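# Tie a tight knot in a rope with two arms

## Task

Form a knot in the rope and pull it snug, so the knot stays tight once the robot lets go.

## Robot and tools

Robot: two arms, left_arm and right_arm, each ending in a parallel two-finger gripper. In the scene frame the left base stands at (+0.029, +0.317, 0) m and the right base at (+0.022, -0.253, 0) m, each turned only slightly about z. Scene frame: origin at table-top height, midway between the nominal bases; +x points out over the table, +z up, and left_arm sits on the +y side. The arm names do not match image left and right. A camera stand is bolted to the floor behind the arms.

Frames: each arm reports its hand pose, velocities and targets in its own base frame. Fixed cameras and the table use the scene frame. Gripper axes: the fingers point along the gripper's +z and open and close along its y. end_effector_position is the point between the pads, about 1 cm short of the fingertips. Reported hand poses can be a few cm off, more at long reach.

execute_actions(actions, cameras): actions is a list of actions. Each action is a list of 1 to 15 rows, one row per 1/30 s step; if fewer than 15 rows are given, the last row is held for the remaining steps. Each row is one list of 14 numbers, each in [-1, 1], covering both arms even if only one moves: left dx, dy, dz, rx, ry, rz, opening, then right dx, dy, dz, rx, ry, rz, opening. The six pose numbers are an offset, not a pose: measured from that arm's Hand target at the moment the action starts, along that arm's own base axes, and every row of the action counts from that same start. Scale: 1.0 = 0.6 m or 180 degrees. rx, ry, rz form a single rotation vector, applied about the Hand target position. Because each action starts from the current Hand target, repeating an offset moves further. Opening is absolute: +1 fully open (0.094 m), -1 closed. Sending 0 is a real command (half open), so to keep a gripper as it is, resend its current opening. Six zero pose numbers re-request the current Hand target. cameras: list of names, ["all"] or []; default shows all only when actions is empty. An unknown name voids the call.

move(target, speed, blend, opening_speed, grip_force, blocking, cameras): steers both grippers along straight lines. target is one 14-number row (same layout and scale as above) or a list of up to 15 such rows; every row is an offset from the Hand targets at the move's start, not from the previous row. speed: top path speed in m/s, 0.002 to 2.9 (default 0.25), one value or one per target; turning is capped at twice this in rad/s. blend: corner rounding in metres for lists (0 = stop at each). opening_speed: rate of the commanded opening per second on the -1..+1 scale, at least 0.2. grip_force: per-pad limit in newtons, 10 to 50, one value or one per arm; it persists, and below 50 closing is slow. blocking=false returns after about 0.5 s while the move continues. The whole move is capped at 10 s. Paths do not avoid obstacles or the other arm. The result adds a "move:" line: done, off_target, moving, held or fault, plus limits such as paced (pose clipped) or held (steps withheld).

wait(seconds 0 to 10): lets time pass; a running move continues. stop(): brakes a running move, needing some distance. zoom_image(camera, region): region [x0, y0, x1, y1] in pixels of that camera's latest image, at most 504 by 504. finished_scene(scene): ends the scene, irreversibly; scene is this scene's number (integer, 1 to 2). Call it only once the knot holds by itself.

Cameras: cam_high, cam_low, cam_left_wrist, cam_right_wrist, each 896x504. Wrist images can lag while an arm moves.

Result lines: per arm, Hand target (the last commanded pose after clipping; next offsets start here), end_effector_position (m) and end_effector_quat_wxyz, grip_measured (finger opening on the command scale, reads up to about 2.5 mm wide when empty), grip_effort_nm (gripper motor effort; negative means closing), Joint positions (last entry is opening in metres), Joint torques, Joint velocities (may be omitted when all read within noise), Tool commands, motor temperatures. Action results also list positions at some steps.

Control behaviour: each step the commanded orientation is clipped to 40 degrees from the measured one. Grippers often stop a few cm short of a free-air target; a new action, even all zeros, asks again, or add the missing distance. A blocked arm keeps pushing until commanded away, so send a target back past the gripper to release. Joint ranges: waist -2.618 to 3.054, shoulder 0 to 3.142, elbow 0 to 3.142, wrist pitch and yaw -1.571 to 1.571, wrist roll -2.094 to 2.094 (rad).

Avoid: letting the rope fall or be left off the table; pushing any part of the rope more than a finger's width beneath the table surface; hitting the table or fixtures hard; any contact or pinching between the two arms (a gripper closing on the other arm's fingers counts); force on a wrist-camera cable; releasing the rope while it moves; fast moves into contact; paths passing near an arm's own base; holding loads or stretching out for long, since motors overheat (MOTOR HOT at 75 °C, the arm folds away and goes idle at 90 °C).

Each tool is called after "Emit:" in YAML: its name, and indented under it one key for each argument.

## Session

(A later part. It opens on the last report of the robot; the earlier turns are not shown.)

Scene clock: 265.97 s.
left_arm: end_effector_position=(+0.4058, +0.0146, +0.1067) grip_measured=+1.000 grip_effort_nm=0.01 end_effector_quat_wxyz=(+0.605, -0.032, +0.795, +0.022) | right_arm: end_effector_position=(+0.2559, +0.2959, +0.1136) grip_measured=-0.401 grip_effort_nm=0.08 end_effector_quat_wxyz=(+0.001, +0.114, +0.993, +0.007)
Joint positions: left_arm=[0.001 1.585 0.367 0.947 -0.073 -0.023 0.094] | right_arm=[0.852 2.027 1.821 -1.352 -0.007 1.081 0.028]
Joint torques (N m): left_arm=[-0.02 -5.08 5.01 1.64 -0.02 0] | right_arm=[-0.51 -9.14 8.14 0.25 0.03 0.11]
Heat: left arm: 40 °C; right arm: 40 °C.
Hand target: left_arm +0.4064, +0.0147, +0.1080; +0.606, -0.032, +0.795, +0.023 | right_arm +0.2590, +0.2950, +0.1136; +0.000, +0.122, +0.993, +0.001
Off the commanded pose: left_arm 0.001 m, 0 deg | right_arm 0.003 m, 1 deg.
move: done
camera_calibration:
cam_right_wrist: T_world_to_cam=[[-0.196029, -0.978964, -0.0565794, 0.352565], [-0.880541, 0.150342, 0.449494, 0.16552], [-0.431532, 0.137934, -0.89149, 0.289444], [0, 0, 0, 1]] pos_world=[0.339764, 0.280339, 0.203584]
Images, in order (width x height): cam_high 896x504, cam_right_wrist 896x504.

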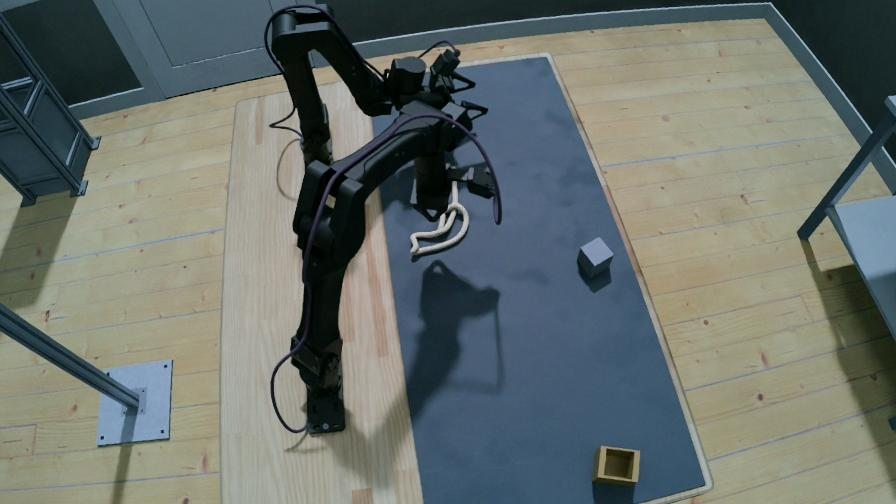

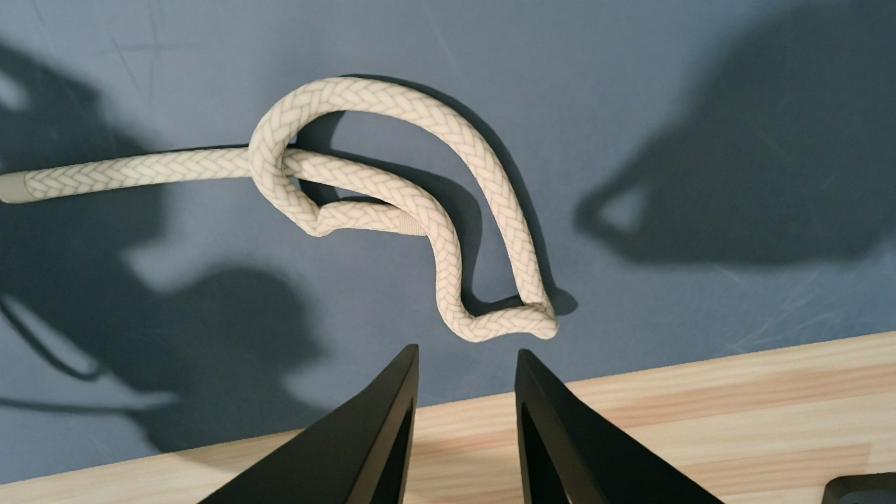

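Emit:
move:
  target:
    - [0,0,0,0,0,0,1,-0.042,0.03,-0.12,0,0,0,-0.4]
    - [0,0,0,0,0,0,1,-0.042,0.03,-0.175,0,0,0,-0.4]
    - [0,0,0,0,0,0,1,-0.042,0.03,-0.175,0,0,0,-0.95]
    - [0,0,0,0,0,0,1,-0.035,0.028,-0.07,0,0,0,-0.95]
  speed: 0.12
  opening_speed: 1
  cameras: ["cam_right_wrist"]

Scene clock: 301.50 s.
left_arm: end_effector_position=(+0.4058, +0.0146, +0.1067) grip_measured=+1.000 grip_effort_nm=0.01 end_effector_quat_wxyz=(+0.605, -0.032, +0.795, +0.022) | right_arm: end_effector_position=(+0.2320, +0.3131, +0.0562) grip_measured=-0.812 grip_effort_nm=-1.02 end_effector_quat_wxyz=(-0.015, +0.120, +0.993, -0.006)
Joint positions: left_arm=[0.001 1.585 0.367 0.947 -0.073 -0.023 0.094] | right_arm=[0.921 2.076 1.665 -1.185 -0.02 1.161 0.009]
Joint torques (N m): left_arm=[-0.01 -4.93 5 1.65 -0.03 0.03] | right_arm=[-0.53 -13.6 7.73 0.16 0.18 0]
Heat: left arm: 41 °C; right arm: 42 °C.
Hand target: left_arm +0.4064, +0.0147, +0.1080; +0.606, -0.032, +0.795, +0.023 | right_arm +0.2379, +0.3118, +0.0717; +0.000, +0.122, +0.993, +0.001
Off the commanded pose: left_arm 0.001 m, 0 deg | right_arm 0.017 m, 2 deg.
move: off_target (right_arm); target 3's new opening was sent with right_arm's hand 0.013 m and 1 deg from that target
camera_calibration:
cam_right_wrist: T_world_to_cam=[[-0.208481, -0.977634, -0.0277132, 0.362291], [-0.86268, 0.170469, 0.476155, 0.155808], [-0.460781, 0.123177, -0.878924, 0.236328], [0, 0, 0, 1]] pos_world=[0.318839, 0.298517, 0.143565]
Images, in order (width x height): cam_right_wrist 896x504.

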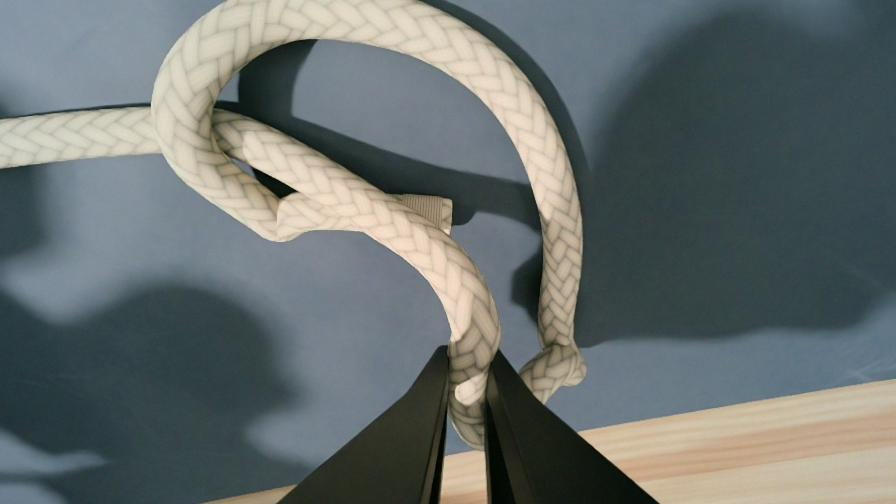

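Emit:
move:
  target:
    - [0,0,0,0,0,0,1,0,0.08,0.01,0,0,0,-0.95]
    - [0,0,0,0,0,0,1,0,0.085,-0.085,0,0,0,-0.95]
  speed: 0.1
  cameras: ["cam_right_wrist"]

Scene clock: 310.47 s.
left_arm: end_effector_position=(+0.4058, +0.0146, +0.1067) grip_measured=+1.000 grip_effort_nm=0.01 end_effector_quat_wxyz=(+0.605, -0.032, +0.795, +0.022) | right_arm: end_effector_position=(+0.2364, +0.3638, +0.0282) grip_measured=-0.812 grip_effort_nm=-1.02 end_effector_quat_wxyz=(-0.006, +0.118, +0.993, +0.008)
Joint positions: left_arm=[0.001 1.585 0.367 0.947 -0.073 -0.023 0.094] | right_arm=[0.985 2.241 1.814 -1.135 -0.018 1.221 0.009]
Joint torques (N m): left_arm=[0.14 -5.09 5.01 1.64 -0.03 0.03] | right_arm=[0.17 -11.25 5.11 0.55 0.14 0.1]
Heat: left arm: 41 °C; right arm: 43 °C.
Hand target: left_arm +0.4064, +0.0147, +0.1080; +0.606, -0.032, +0.795, +0.023 | right_arm +0.2380, +0.3628, +0.0208; +0.000, +0.122, +0.992, +0.001
Off the commanded pose: left_arm 0.001 m, 0 deg | right_arm 0.008 m, 1 deg.
move: done
camera_calibration:
cam_right_wrist: T_world_to_cam=[[-0.204131, -0.977258, -0.0574157, 0.411665], [-0.873481, 0.155346, 0.461409, 0.172777], [-0.441996, 0.14434, -0.885328, 0.195494], [0, 0, 0, 1]] pos_world=[0.321359, 0.347245, 0.116992]
Images, in order (width x height): cam_right_wrist 896x504.

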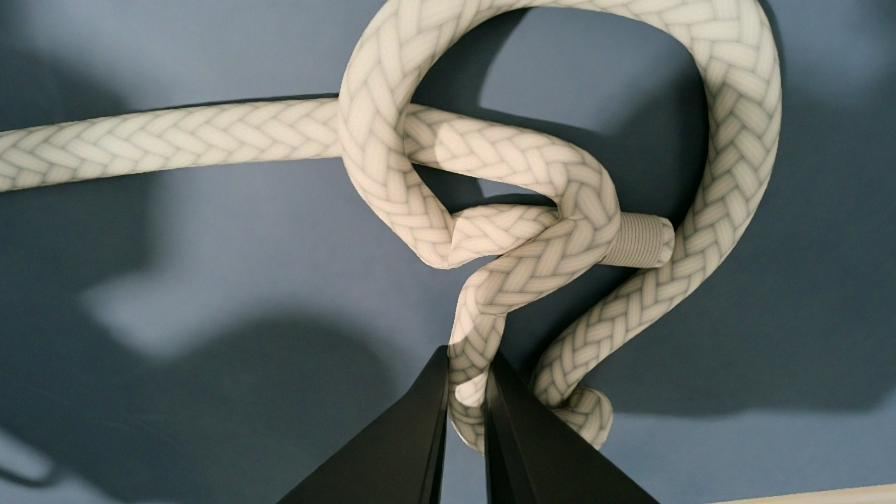

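Emit:
move:
  target:
    - [0,0,0,0,0,0,1,0,0,-0.015,0,0,0,-0.5]
    - [0,0,0,0,0,0,1,0,0,0.14,0,0,0,-0.5]
    - [0,0,0,0,0,0,1,0.05,-0.1,0.15,0,0,0.578,-0.5]
  speed: 0.2
  opening_speed: 1
  cameras: ["cam_right_wrist","cam_high"]

Scene clock: 326.00 s.
left_arm: end_effector_position=(+0.4058, +0.0146, +0.1067) grip_measured=+1.000 grip_effort_nm=0.01 end_effector_quat_wxyz=(+0.605, -0.032, +0.795, +0.022) | right_arm: end_effector_position=(+0.2654, +0.3013, +0.0994) grip_measured=-0.501 grip_effort_nm=0.07 end_effector_quat_wxyz=(+0.023, +0.706, -0.708, +0.003)
Joint positions: left_arm=[0.001 1.585 0.367 0.947 -0.073 -0.023 0.094] | right_arm=[0.848 2.136 1.928 -1.409 0.004 -0.72 0.023]
Joint torques (N m): left_arm=[0.02 -5.04 4.92 1.66 -0.05 0.01] | right_arm=[-0.5 -15.09 4.92 0.5 -0.07 -0.1]
Heat: left arm: 41 °C; right arm: 43 °C.
Hand target: left_arm +0.4064, +0.0147, +0.1080; +0.606, -0.032, +0.795, +0.023 | right_arm +0.2680, +0.3028, +0.1108; +0.001, +0.707, -0.707, +0.000
Off the commanded pose: left_arm 0.001 m, 0 deg | right_arm 0.012 m, 3 deg.
move: off_target (right_arm)
camera_calibration:
cam_right_wrist: T_world_to_cam=[[0.997087, 0.0261184, -0.0716563, -0.259109], [0.0575286, -0.874397, 0.481789, 0.236082], [-0.0500724, -0.484508, -0.873353, 0.364605], [0, 0, 0, 1]] pos_world=[0.26303, 0.389851, 0.18612]
Images, in order (width x height): cam_high 896x504, cam_right_wrist 896x504.

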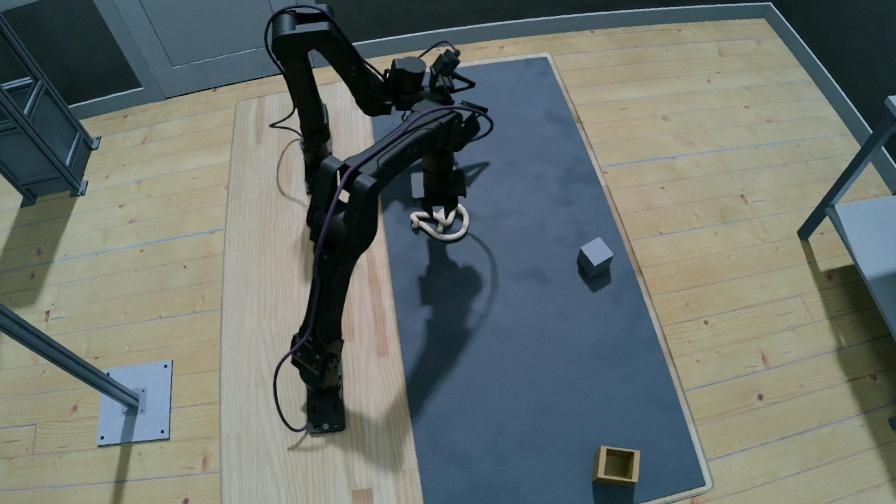

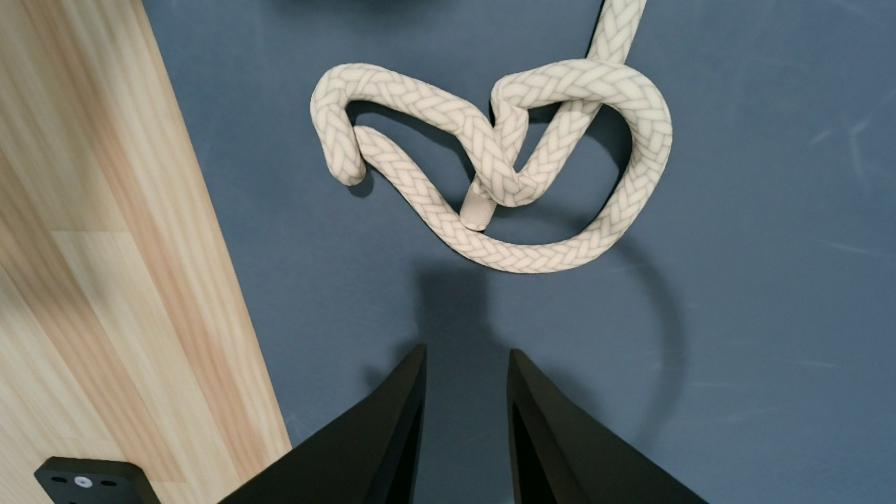

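Emit:
move:
  target:
    - [0,0,0,0,0,0,1,0.072,0.03,-0.08,0,0,0,-1]
    - [0,0,0,0,0,0,1,0.072,0.03,-0.16,0,0,0,-1]
    - [0,0,0,0,0,0,1,0.055,-0.07,-0.16,0,0,0,-1]
    - [0,0,0,0,0,0,1,0.01,-0.02,0,0,0,0,-0.5]
  speed: 0.12
  cameras: ["cam_right_wrist"]

Scene clock: 349.40 s.
left_arm: end_effector_position=(+0.4058, +0.0146, +0.1067) grip_measured=+1.000 grip_effort_nm=0.01 end_effector_quat_wxyz=(+0.605, -0.032, +0.795, +0.022) | right_arm: end_effector_position=(+0.2733, +0.2883, +0.0956) grip_measured=-0.501 grip_effort_nm=0.07 end_effector_quat_wxyz=(+0.017, +0.708, -0.706, +0.001)
Joint positions: left_arm=[0.001 1.585 0.367 0.947 -0.073 -0.023 0.094] | right_arm=[0.811 2.101 1.86 -1.363 0.002 -0.763 0.023]
Joint torques (N m): left_arm=[-0.05 -5.07 5.14 1.69 0 0.02] | right_arm=[0.1 -13.6 7.88 0.19 -0.04 0.03]
Heat: left arm: 41 °C; right arm: 42 °C.
Hand target: left_arm +0.4064, +0.0147, +0.1080; +0.606, -0.032, +0.795, +0.023 | right_arm +0.2741, +0.2908, +0.1107; +0.001, +0.707, -0.707, +0.000
Off the commanded pose: left_arm 0.001 m, 0 deg | right_arm 0.015 m, 2 deg.
move: off_target (right_arm); target 4's new opening was sent with right_arm's hand 0.015 m and 2 deg from that target
camera_calibration:
cam_right_wrist: T_world_to_cam=[[0.997336, 0.0329172, -0.065102, -0.269649], [0.0598138, -0.879869, 0.471438, 0.228006], [-0.0417628, -0.474076, -0.879493, 0.350716], [0, 0, 0, 1]] pos_world=[0.26994, 0.375757, 0.183406]
Images, in order (width x height): cam_right_wrist 896x504.

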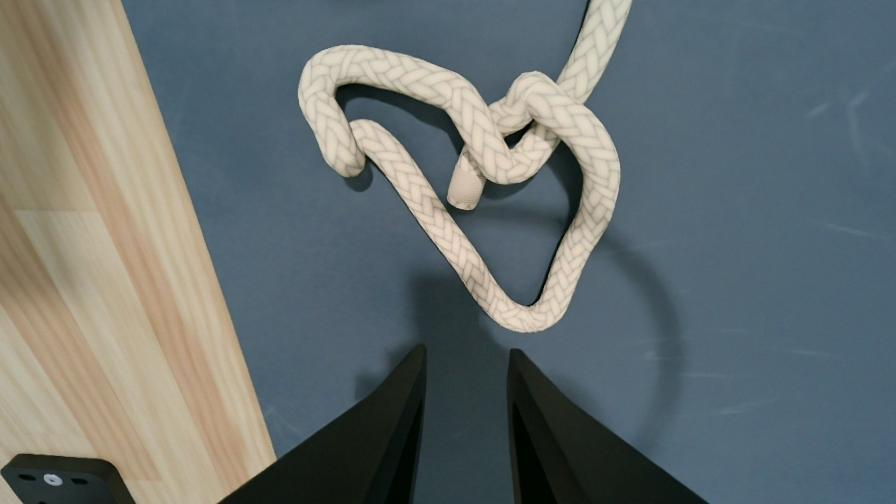

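Emit:
move:
  target:
    - [0,0,0,0,0,0,1,0.03,0.005,-0.08,0,0,0,-1]
    - [0,0,0,0,0,0,1,0.03,0.005,-0.16,0,0,0,-1]
    - [0,0,0,0,0,0,1,-0.045,-0.04,-0.16,0,0,0,-1]
    - [0,0,0,0,0,0,1,-0.01,-0.02,0,0,0,0,-0.5]
  speed: 0.12
  cameras: ["cam_right_wrist"]

Scene clock: 374.27 s.
left_arm: end_effector_position=(+0.4058, +0.0146, +0.1067) grip_measured=+1.000 grip_effort_nm=0.01 end_effector_quat_wxyz=(+0.605, -0.032, +0.795, +0.022) | right_arm: end_effector_position=(+0.2677, +0.2775, +0.1108) grip_measured=-0.501 grip_effort_nm=0.07 end_effector_quat_wxyz=(-0.004, +0.707, -0.708, +0.007)
Joint positions: left_arm=[0.001 1.585 0.367 0.947 -0.073 -0.023 0.094] | right_arm=[0.807 2.007 1.781 -1.336 0.014 -0.762 0.023]
Joint torques (N m): left_arm=[-0.06 -5.05 5 1.66 -0.02 0.02] | right_arm=[-0.46 -9.25 7.6 0.26 -0.18 -0.08]
Heat: left arm: 41 °C; right arm: 43 °C.
Hand target: left_arm +0.4064, +0.0147, +0.1080; +0.606, -0.032, +0.795, +0.023 | right_arm +0.2680, +0.2788, +0.1107; +0.001, +0.707, -0.707, +0.000
Off the commanded pose: left_arm 0.001 m, 0 deg | right_arm 0.001 m, 1 deg.
move: done
camera_calibration:
cam_right_wrist: T_world_to_cam=[[0.999184, 0.0295966, -0.0274728, -0.266405], [0.0388515, -0.890085, 0.454135, 0.221947], [-0.0110123, -0.454832, -0.890509, 0.346392], [0, 0, 0, 1]] pos_world=[0.261379, 0.362986, 0.200353]
Images, in order (width x height): cam_right_wrist 896x504.

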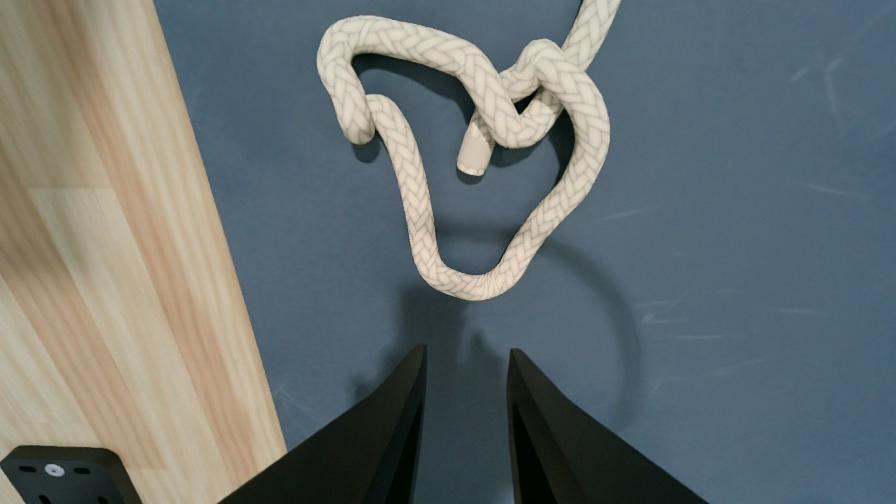

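Emit:
move:
  target: [0,0,0,0,0,0,1,0.007,0.053,-0.1,0,0,-0.06,-0.55]
  speed: 0.12
  cameras: ["cam_right_wrist"]

Scene clock: 383.87 s.
left_arm: end_effector_position=(+0.4058, +0.0146, +0.1067) grip_measured=+1.000 grip_effort_nm=0.02 end_effector_quat_wxyz=(+0.605, -0.032, +0.795, +0.022) | right_arm: end_effector_position=(+0.2733, +0.3066, +0.0572) grip_measured=-0.549 grip_effort_nm=-0.06 end_effector_quat_wxyz=(-0.001, -0.639, +0.769, -0.006)
Joint positions: left_arm=[0.001 1.585 0.367 0.947 -0.073 -0.023 0.094] | right_arm=[0.845 2.137 1.763 -1.199 0.011 -0.54 0.021]
Joint torques (N m): left_arm=[0.01 -5.04 4.85 1.67 -0.04 0.03] | right_arm=[0.13 -10.47 5.12 0.6 -0.14 0.06]
Heat: left arm: 41 °C; right arm: 42 °C.
Hand target: left_arm +0.4064, +0.0147, +0.1080; +0.606, -0.032, +0.795, +0.023 | right_arm +0.2722, +0.3106, +0.0507; -0.001, -0.637, +0.771, +0.001
Off the commanded pose: left_arm 0.001 m, 0 deg | right_arm 0.008 m, 1 deg.
move: done
camera_calibration:
cam_right_wrist: T_world_to_cam=[[0.987509, -0.153645, -0.0349062, -0.214502], [-0.120876, -0.880871, 0.457663, 0.312657], [-0.101066, -0.447727, -0.88844, 0.334229], [0, 0, 0, 1]] pos_world=[0.283395, 0.392097, 0.146363]
Images, in order (width x height): cam_right_wrist 896x504.

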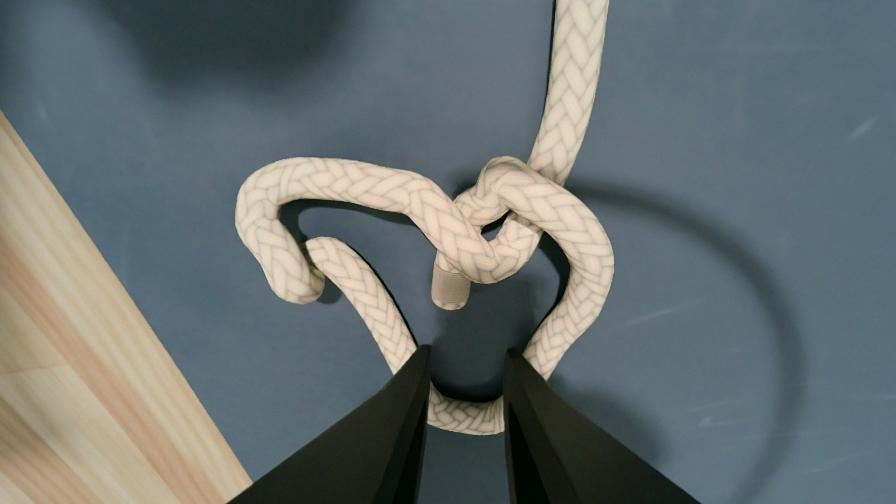

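Emit:
move:
  target:
    - [0,0,0,0,0,0,1,-0.005,0.012,-0.072,0,0,0,-0.55]
    - [0,0,0,0,0,0,1,-0.005,0.012,-0.072,0,0,0,-0.97]
  speed: 0.06
  opening_speed: 0.8
  cameras: ["cam_right_wrist"]

Scene clock: 395.77 s.
left_arm: end_effector_position=(+0.4058, +0.0146, +0.1067) grip_measured=+1.000 grip_effort_nm=0.01 end_effector_quat_wxyz=(+0.605, -0.032, +0.795, +0.022) | right_arm: end_effector_position=(+0.2628, +0.3103, +0.0215) grip_measured=-0.853 grip_effort_nm=-0.95 end_effector_quat_wxyz=(-0.014, -0.639, +0.769, -0.001)
Joint positions: left_arm=[0.001 1.585 0.367 0.947 -0.073 -0.023 0.094] | right_arm=[0.865 2.175 1.678 -1.102 -0.002 -0.523 0.007]
Joint torques (N m): left_arm=[-0.01 -5.12 5.05 1.7 -0.01 0.04] | right_arm=[-0.01 -9.47 4.31 1.01 -0.02 0.04]
Heat: left arm: 41 °C; right arm: 42 °C.
Hand target: left_arm +0.4064, +0.0147, +0.1080; +0.606, -0.032, +0.795, +0.023 | right_arm +0.2692, +0.3178, +0.0075; -0.001, -0.637, +0.771, +0.000
Off the commanded pose: left_arm 0.001 m, 0 deg | right_arm 0.017 m, 2 deg.
move: off_target (right_arm); target 2's new opening was sent with right_arm's hand 0.016 m and 1 deg from that target
camera_calibration:
cam_right_wrist: T_world_to_cam=[[0.986575, -0.152172, -0.0592818, -0.204601], [-0.106935, -0.876293, 0.46976, 0.325685], [-0.123433, -0.457114, -0.880801, 0.311786], [0, 0, 0, 1]] pos_world=[0.275166, 0.396783, 0.109499]
Images, in order (width x height): cam_right_wrist 896x504.

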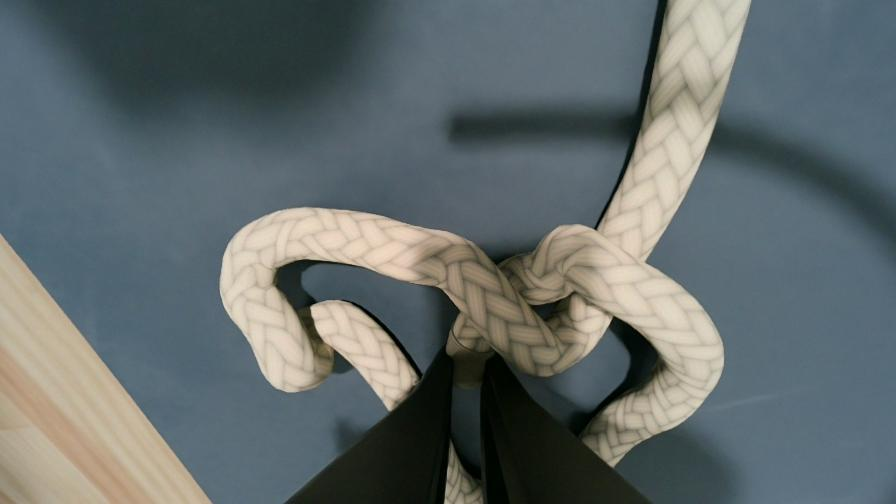

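Emit:
move:
  target:
    - [0,0,0,0,0,0,1,-0.005,-0.02,0.07,0,0,0,-0.97]
    - [0,0,0,0,0,0,1,0.0,-0.15,0.09,0,0,0,-0.97]
  speed: 0.06
  cameras: ["cam_right_wrist","cam_high","cam_low"]

Scene clock: 406.47 s.
left_arm: end_effector_position=(+0.4058, +0.0146, +0.1067) grip_measured=+1.000 grip_effort_nm=0.01 end_effector_quat_wxyz=(+0.605, -0.032, +0.795, +0.022) | right_arm: end_effector_position=(+0.2668, +0.2256, +0.0540) grip_measured=-0.858 grip_effort_nm=-1.02 end_effector_quat_wxyz=(-0.020, -0.635, +0.772, -0.002)
Joint positions: left_arm=[0.001 1.585 0.367 0.947 -0.073 -0.023 0.094] | right_arm=[0.701 1.938 1.455 -1.128 0.003 -0.676 0.007]
Joint torques (N m): left_arm=[-0.08 -5.09 5.11 1.66 -0.04 0.02] | right_arm=[-0.16 -12.51 4.72 0.52 -0.05 -0.07]
Heat: left arm: 41 °C; right arm: 42 °C.
Hand target: left_arm +0.4064, +0.0147, +0.1080; +0.606, -0.032, +0.795, +0.023 | right_arm +0.2692, +0.2278, +0.0615; -0.001, -0.637, +0.771, +0.000
Off the commanded pose: left_arm 0.001 m, 0 deg | right_arm 0.008 m, 2 deg.
move: done
camera_calibration:
cam_right_wrist: T_world_to_cam=[[0.984346, -0.163108, -0.0667709, -0.215927], [-0.111926, -0.871167, 0.478059, 0.236318], [-0.136144, -0.463102, -0.875786, 0.3067], [0, 0, 0, 1]] pos_world=[0.280753, 0.312687, 0.141212]
Images, in order (width x height): cam_high 896x504, cam_low 896x504, cam_right_wrist 896x504.

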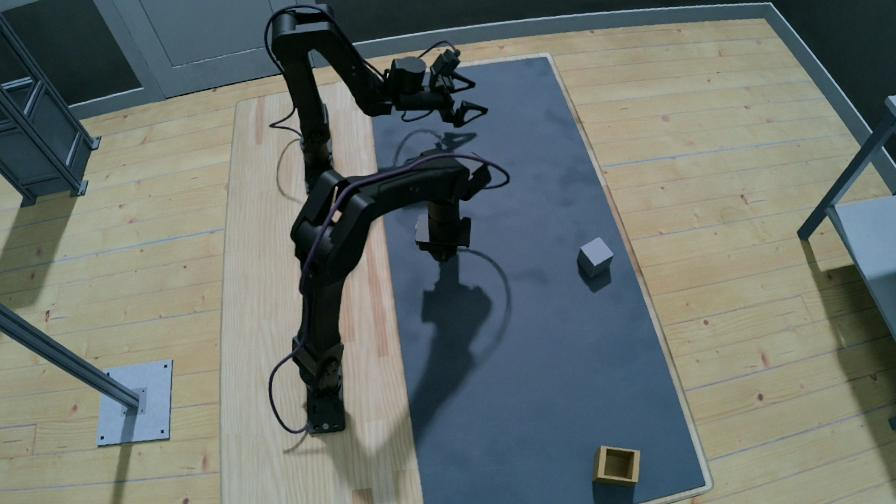

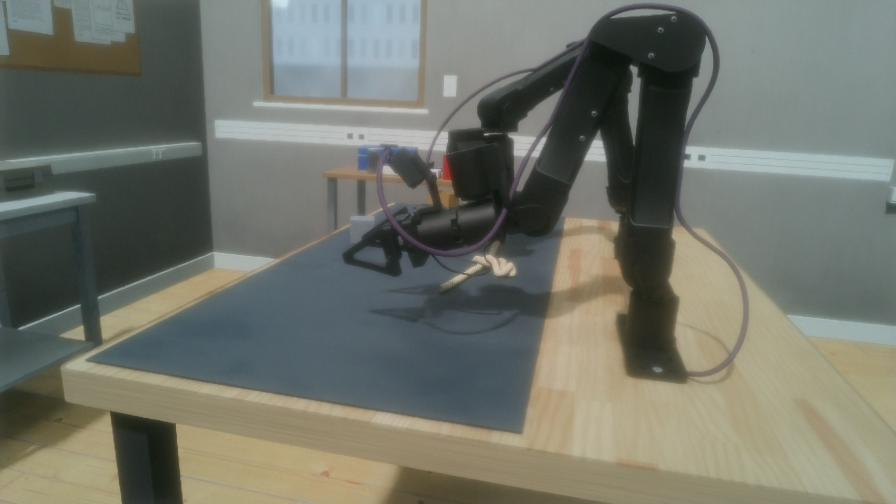

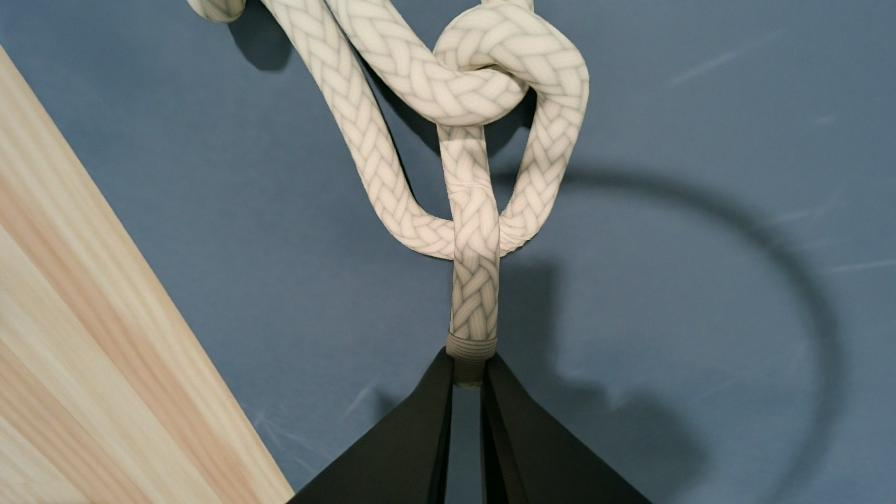

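Emit:
move:
  target:
    - [0,0,0,0,0,0,1,0.01,-0.13,-0.01,0,0,0,-0.97]
    - [0,0,0,0,0,0,1,0.01,-0.13,-0.07,0,0,0,-0.97]
    - [0,0,0,0,0,0,1,0.01,-0.13,-0.07,0,0,0,-0.4]
    - [0,0,0,0,0,0,1,0.01,-0.13,0.2,0,0,0,-0.4]
    - [0,0,0,0,0,0,1,0.0,-0.35,0.2,0,0,0,-0.4]
  speed: [0.06,0.1,0.1,0.15,0.25]
  opening_speed: 1
  cameras: ["cam_right_wrist","cam_high","cam_low"]

Emit:
zoom_image:
  camera: "cam_high"
  region: [380, 80, 560, 300]

Scene clock: 428.13 s.
left_arm: end_effector_position=(+0.4058, +0.0146, +0.1067) grip_measured=+1.000 grip_effort_nm=0.01 end_effector_quat_wxyz=(+0.605, -0.032, +0.795, +0.022) | right_arm: end_effector_position=(+0.2731, +0.0147, +0.1784) grip_measured=-0.401 grip_effort_nm=0.07 end_effector_quat_wxyz=(-0.011, -0.624, +0.781, -0.004)
Joint positions: left_arm=[0.001 1.585 0.367 0.947 -0.073 -0.023 0.094] | right_arm=[0.063 1.604 1.549 -1.528 0.02 -1.285 0.028]
Joint torques (N m): left_arm=[-0.03 -5.18 4.97 1.68 -0.02 0.01] | right_arm=[-0.08 -8.38 4.82 0.37 -0.2 -0.38]
Heat: left arm: 41 °C; right arm: 43 °C.
Hand target: left_arm +0.4064, +0.0147, +0.1080; +0.606, -0.032, +0.795, +0.023 | right_arm +0.2692, +0.0178, +0.1815; -0.001, -0.637, +0.771, +0.001
Off the commanded pose: left_arm 0.001 m, 0 deg | right_arm 0.006 m, 2 deg.
move: done
camera_calibration:
cam_right_wrist: T_world_to_cam=[[0.980412, -0.19056, -0.0497943, -0.249841], [-0.145431, -0.870899, 0.469452, 0.00458832], [-0.132824, -0.453015, -0.881553, 0.318849], [0, 0, 0, 1]] pos_world=[0.287965, 0.10083, 0.266487]
Images, in order (width x height): cam_high 896x504, cam_low 896x504, cam_right_wrist 896x504.

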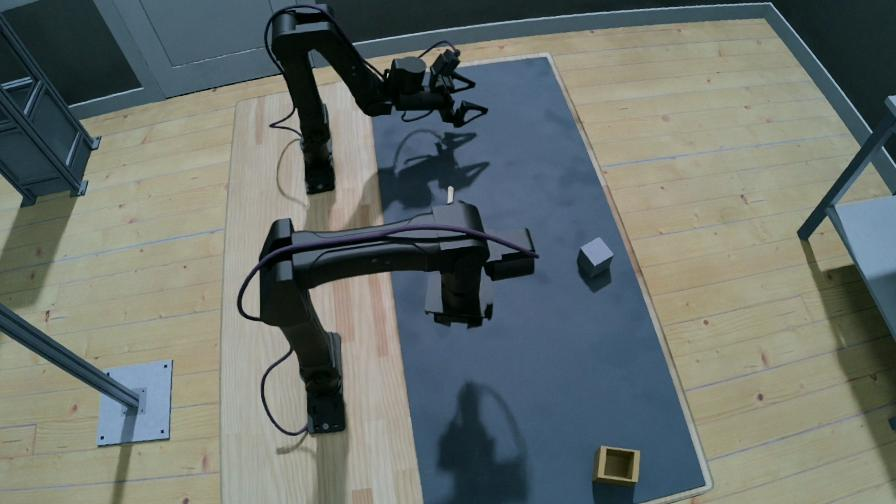

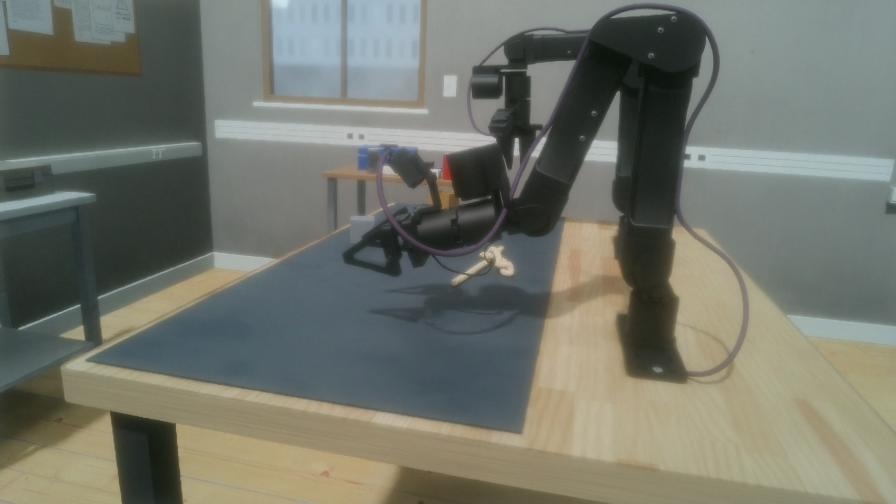

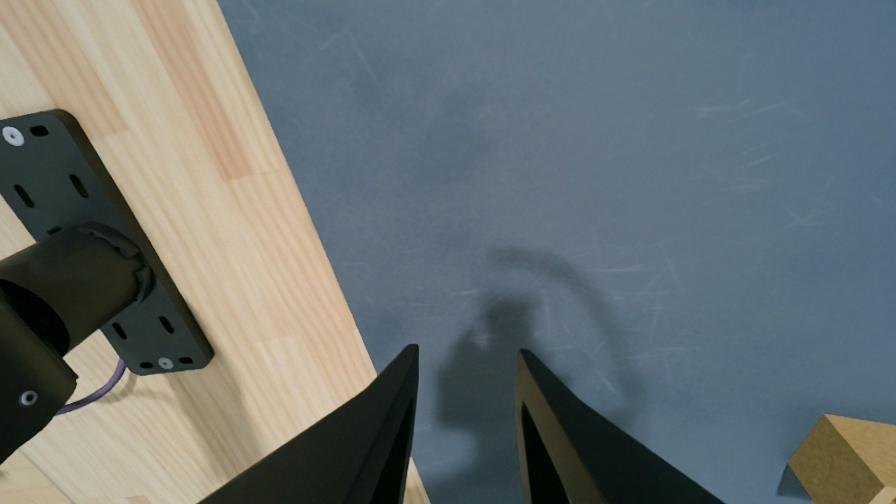

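Scaled by 2.291 from the camera's 896x504 image, which has a finer 1280x720 frame.

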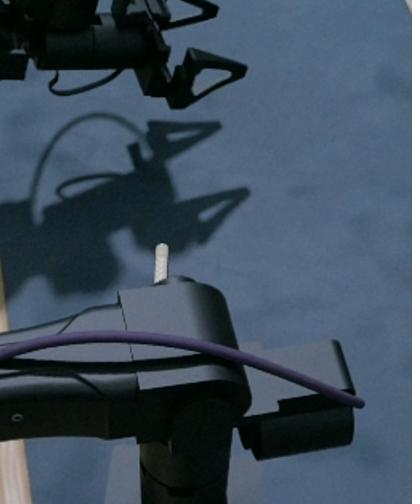

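Emit:
move:
  target: [-0.13,-0.325,0.037,-0.28,0.337,0.332,-0.3,0,-0.05,0,0,0,0,-0.4]
  speed: 0.2
  cameras: ["cam_left_wrist","cam_high"]

Scene clock: 450.80 s.
left_arm: end_effector_position=(+0.3285, -0.1819, +0.1319) grip_measured=-0.298 grip_effort_nm=-0.07 end_effector_quat_wxyz=(+0.003, -0.606, +0.796, -0.012) | right_arm: end_effector_position=(+0.2748, -0.0142, +0.1784) grip_measured=-0.401 grip_effort_nm=0.08 end_effector_quat_wxyz=(-0.009, -0.612, +0.791, -0.006)
Joint positions: left_arm=[-0.506 1.952 1.785 -1.38 0.005 -1.808 0.033] | right_arm=[-0.042 1.604 1.549 -1.522 0.02 -1.36 0.028]
Joint torques (N m): left_arm=[0.1 -7.21 7.27 -0.04 -0.01 -0.06] | right_arm=[-0.53 -8.53 4.68 0.31 -0.18 -0.76]
Heat: left arm: 41 °C; right arm: 42 °C.
Hand target: left_arm +0.3283, -0.1803, +0.1300; +0.000, -0.609, +0.793, +0.000 | right_arm +0.2692, -0.0122, +0.1815; -0.001, -0.637, +0.771, +0.001
Off the commanded pose: left_arm 0.002 m, 1 deg | right_arm 0.007 m, 4 deg.
move: off_target (right_arm)
camera_calibration:
cam_left_wrist: T_world_to_cam=[[0.975981, -0.215693, -0.0306295, -0.349674], [-0.179815, -0.87693, 0.445713, -0.123232], [-0.122997, -0.4295, -0.894652, 0.202357], [0, 0, 0, 1]] pos_world=[0.344005, -0.0965762, 0.225255]
Images, in order (width x height): cam_high 896x504, cam_left_wrist 896x504.

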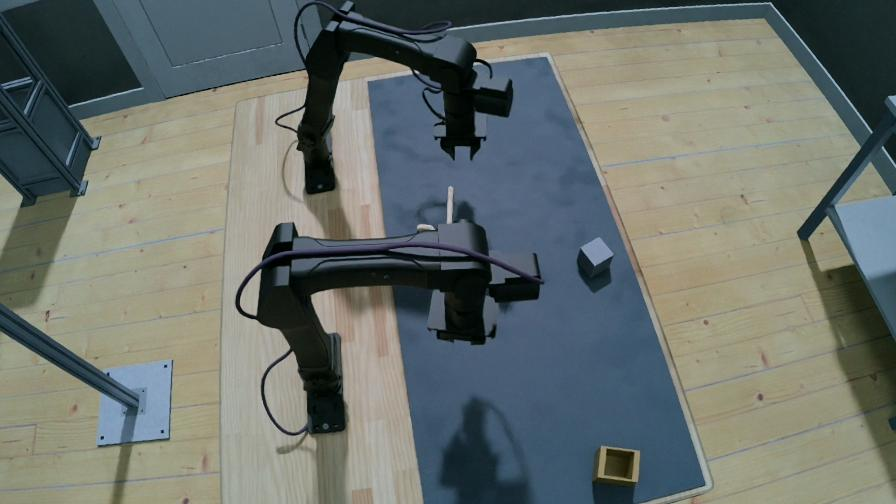

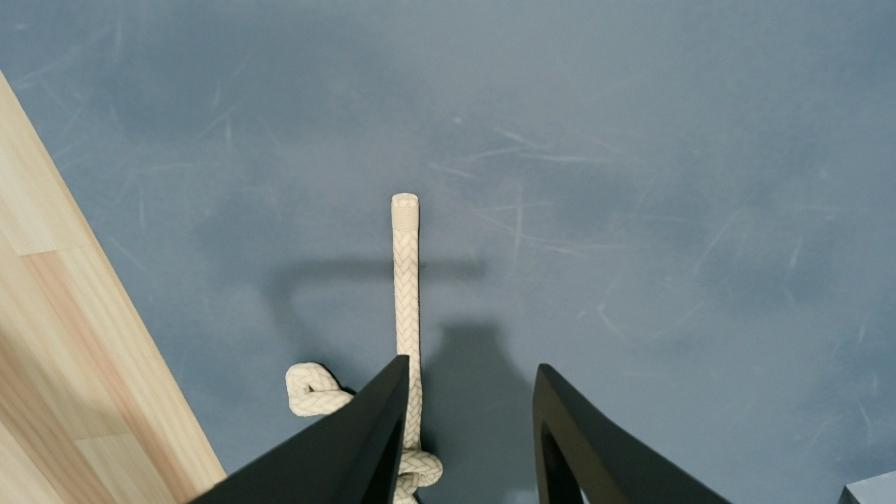

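Emit:
move:
  target:
    - [-0.059,-0.03,-0.1,0,0,0,-0.3,0,0,0,0,0,0,-0.4]
    - [-0.059,-0.03,-0.195,0,0,0,-0.3,0,0,0,0,0,0,-0.4]
    - [-0.059,-0.03,-0.195,0,0,0,-0.95,0,0,0,0,0,0,-0.4]
  speed: 0.1
  opening_speed: 1
  cameras: ["cam_left_wrist","cam_high"]

Scene clock: 466.27 s.
left_arm: end_effector_position=(+0.2962, -0.2018, +0.0221) grip_measured=-0.946 grip_effort_nm=-0.18 end_effector_quat_wxyz=(-0.001, -0.608, +0.794, -0.014) | right_arm: end_effector_position=(+0.2748, -0.0142, +0.1784) grip_measured=-0.401 grip_effort_nm=0.08 end_effector_quat_wxyz=(-0.009, -0.612, +0.791, -0.006)
Joint positions: left_arm=[-0.596 1.947 1.336 -0.934 0.01 -1.902 0.003] | right_arm=[-0.042 1.604 1.549 -1.522 0.02 -1.36 0.028]
Joint torques (N m): left_arm=[-0.12 -7.04 4.49 0.26 -0.14 -0.04] | right_arm=[-0.49 -8.49 4.68 0.33 -0.18 -0.77]
Heat: left arm: 38 °C; right arm: 42 °C.
Hand target: left_arm +0.2929, -0.1983, +0.0131; +0.000, -0.609, +0.793, +0.000 | right_arm +0.2692, -0.0122, +0.1815; -0.001, -0.637, +0.771, +0.001
Off the commanded pose: left_arm 0.010 m, 2 deg | right_arm 0.007 m, 4 deg.
move: off_target (right_arm)
camera_calibration:
cam_left_wrist: T_world_to_cam=[[0.976822, -0.21158, -0.0324541, -0.325154], [-0.174413, -0.874616, 0.452357, -0.0988436], [-0.124095, -0.436211, -0.891246, 0.0905356], [0, 0, 0, 1]] pos_world=[0.311613, -0.115754, 0.114849]
Images, in order (width x height): cam_high 896x504, cam_left_wrist 896x504.

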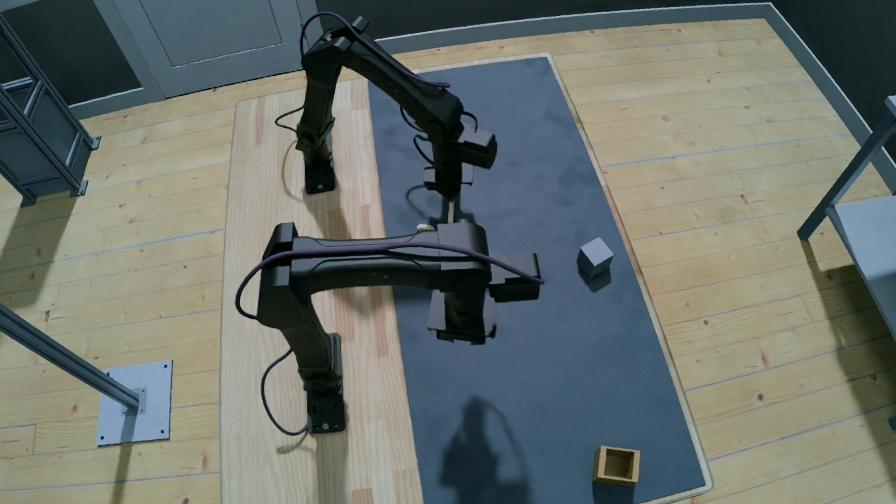

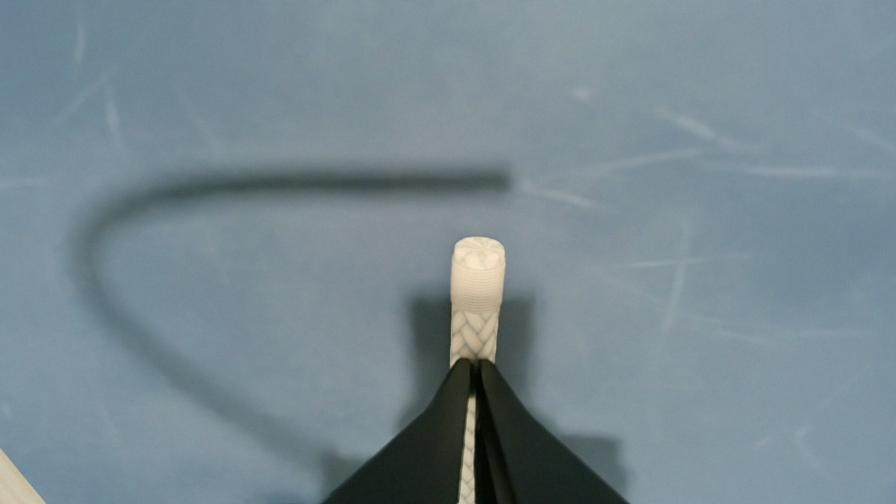

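Emit:
move:
  target:
    - [0,0,0,0,0,0,-0.4,0,0,0,0,0,0,-0.4]
    - [0,0,-0.022,0,0,0,-0.4,0,0,0,0,0,0,-0.4]
    - [0,0,-0.022,0,0,0,-0.95,0,0,0,0,0,0,-0.4]
  speed: 0.05
  opening_speed: 1
  cameras: ["cam_left_wrist"]

Scene clock: 475.57 s.
left_arm: end_effector_position=(+0.2944, -0.2014, +0.0113) grip_measured=-0.811 grip_effort_nm=-1.02 end_effector_quat_wxyz=(-0.004, -0.608, +0.794, -0.011) | right_arm: end_effector_position=(+0.2748, -0.0142, +0.1784) grip_measured=-0.401 grip_effort_nm=0.08 end_effector_quat_wxyz=(-0.009, -0.612, +0.791, -0.006)
Joint positions: left_arm=[-0.596 1.964 1.313 -0.902 0.014 -1.902 0.009] | right_arm=[-0.042 1.604 1.549 -1.522 0.02 -1.36 0.028]
Joint torques (N m): left_arm=[-0.21 -6.83 4.18 0.39 -0.2 -0.07] | right_arm=[-0.54 -8.54 4.71 0.32 -0.17 -0.78]
Heat: left arm: 37 °C; right arm: 42 °C.
Hand target: left_arm +0.2929, -0.1983, -0.0002; +0.000, -0.609, +0.793, +0.000 | right_arm +0.2692, -0.0122, +0.1815; -0.001, -0.637, +0.771, +0.001
Off the commanded pose: left_arm 0.012 m, 1 deg | right_arm 0.007 m, 4 deg.
move: off_target (left_arm, right_arm); target 3's new opening was sent with left_arm's hand 0.012 m and 2 deg from that target
camera_calibration:
cam_left_wrist: T_world_to_cam=[[0.976496, -0.211628, -0.0408637, -0.323426], [-0.170702, -0.875096, 0.452845, -0.0950987], [-0.131594, -0.435226, -0.890652, 0.0831962], [0, 0, 0, 1]] pos_world=[0.310539, -0.115457, 0.103947]
Images, in order (width x height): cam_left_wrist 896x504.

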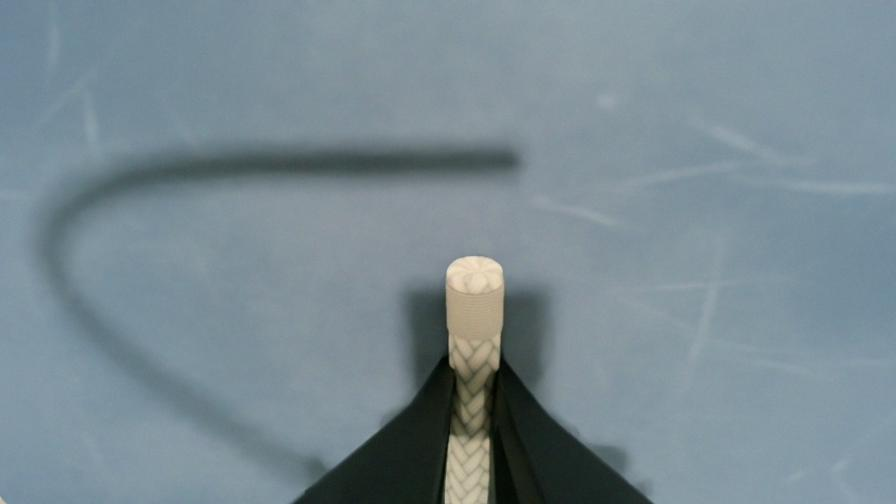

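Emit:
move:
  target: [0,0,0,0,0,0,-0.95,0,0.22,-0.06,0,0,0,-0.4]
  speed: 0.2
  cameras: ["cam_right_wrist","cam_high"]

Scene clock: 487.17 s.
left_arm: end_effector_position=(+0.2944, -0.2014, +0.0113) grip_measured=-0.811 grip_effort_nm=-1.02 end_effector_quat_wxyz=(-0.004, -0.608, +0.794, -0.011) | right_arm: end_effector_position=(+0.2661, +0.1170, +0.1470) grip_measured=-0.401 grip_effort_nm=0.08 end_effector_quat_wxyz=(-0.007, -0.640, +0.768, -0.002)
Joint positions: left_arm=[-0.596 1.964 1.313 -0.902 0.014 -1.902 0.009] | right_arm=[0.416 1.655 1.478 -1.406 0.009 -0.972 0.028]
Joint torques (N m): left_arm=[-0.2 -6.78 4 0.41 -0.16 -0.08] | right_arm=[-0.13 -6.56 5.71 0.54 -0.1 0.02]
Heat: left arm: 37 °C; right arm: 41 °C.
Hand target: left_arm +0.2929, -0.1983, -0.0002; +0.000, -0.609, +0.793, +0.000 | right_arm +0.2692, +0.1197, +0.1455; -0.001, -0.637, +0.771, +0.000
Off the commanded pose: left_arm 0.012 m, 1 deg | right_arm 0.004 m, 1 deg.
move: off_target (left_arm)
camera_calibration:
cam_right_wrist: T_world_to_cam=[[0.987353, -0.150887, -0.0486575, -0.231687], [-0.111659, -0.879713, 0.462208, 0.100465], [-0.112546, -0.45093, -0.885435, 0.331465], [0, 0, 0, 1]] pos_world=[0.277279, 0.202889, 0.235782]
Images, in order (width x height): cam_high 896x504, cam_right_wrist 896x504.

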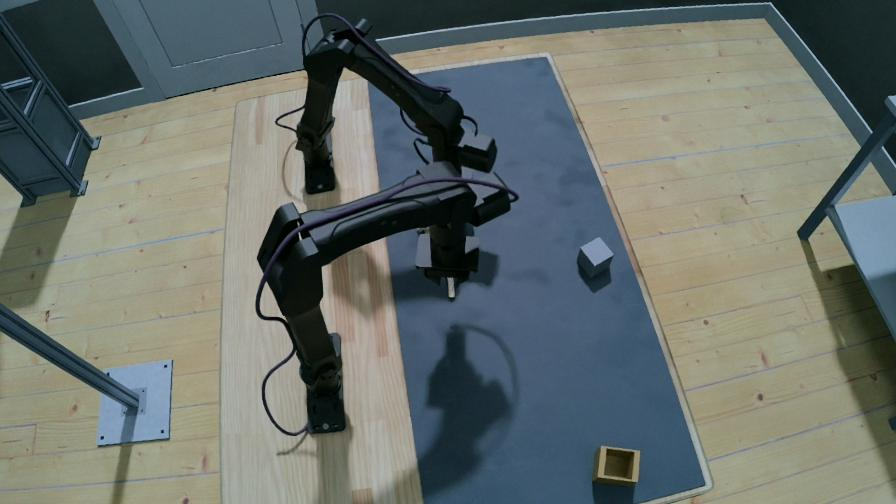

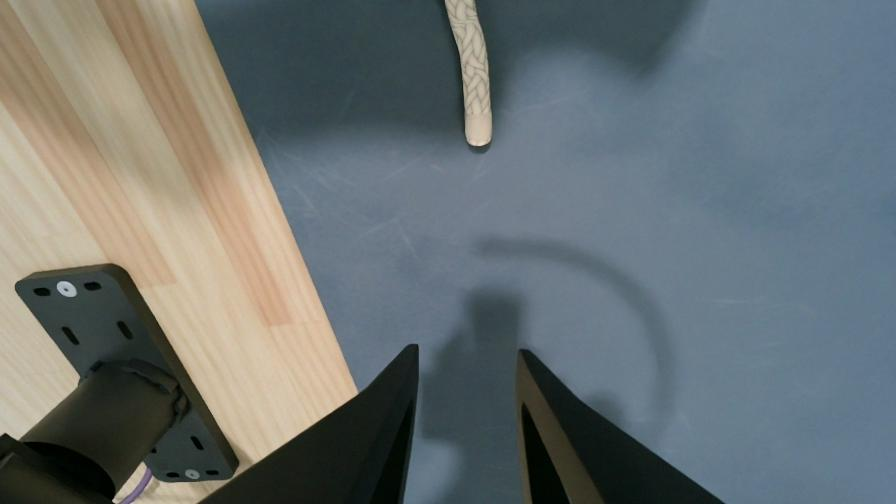

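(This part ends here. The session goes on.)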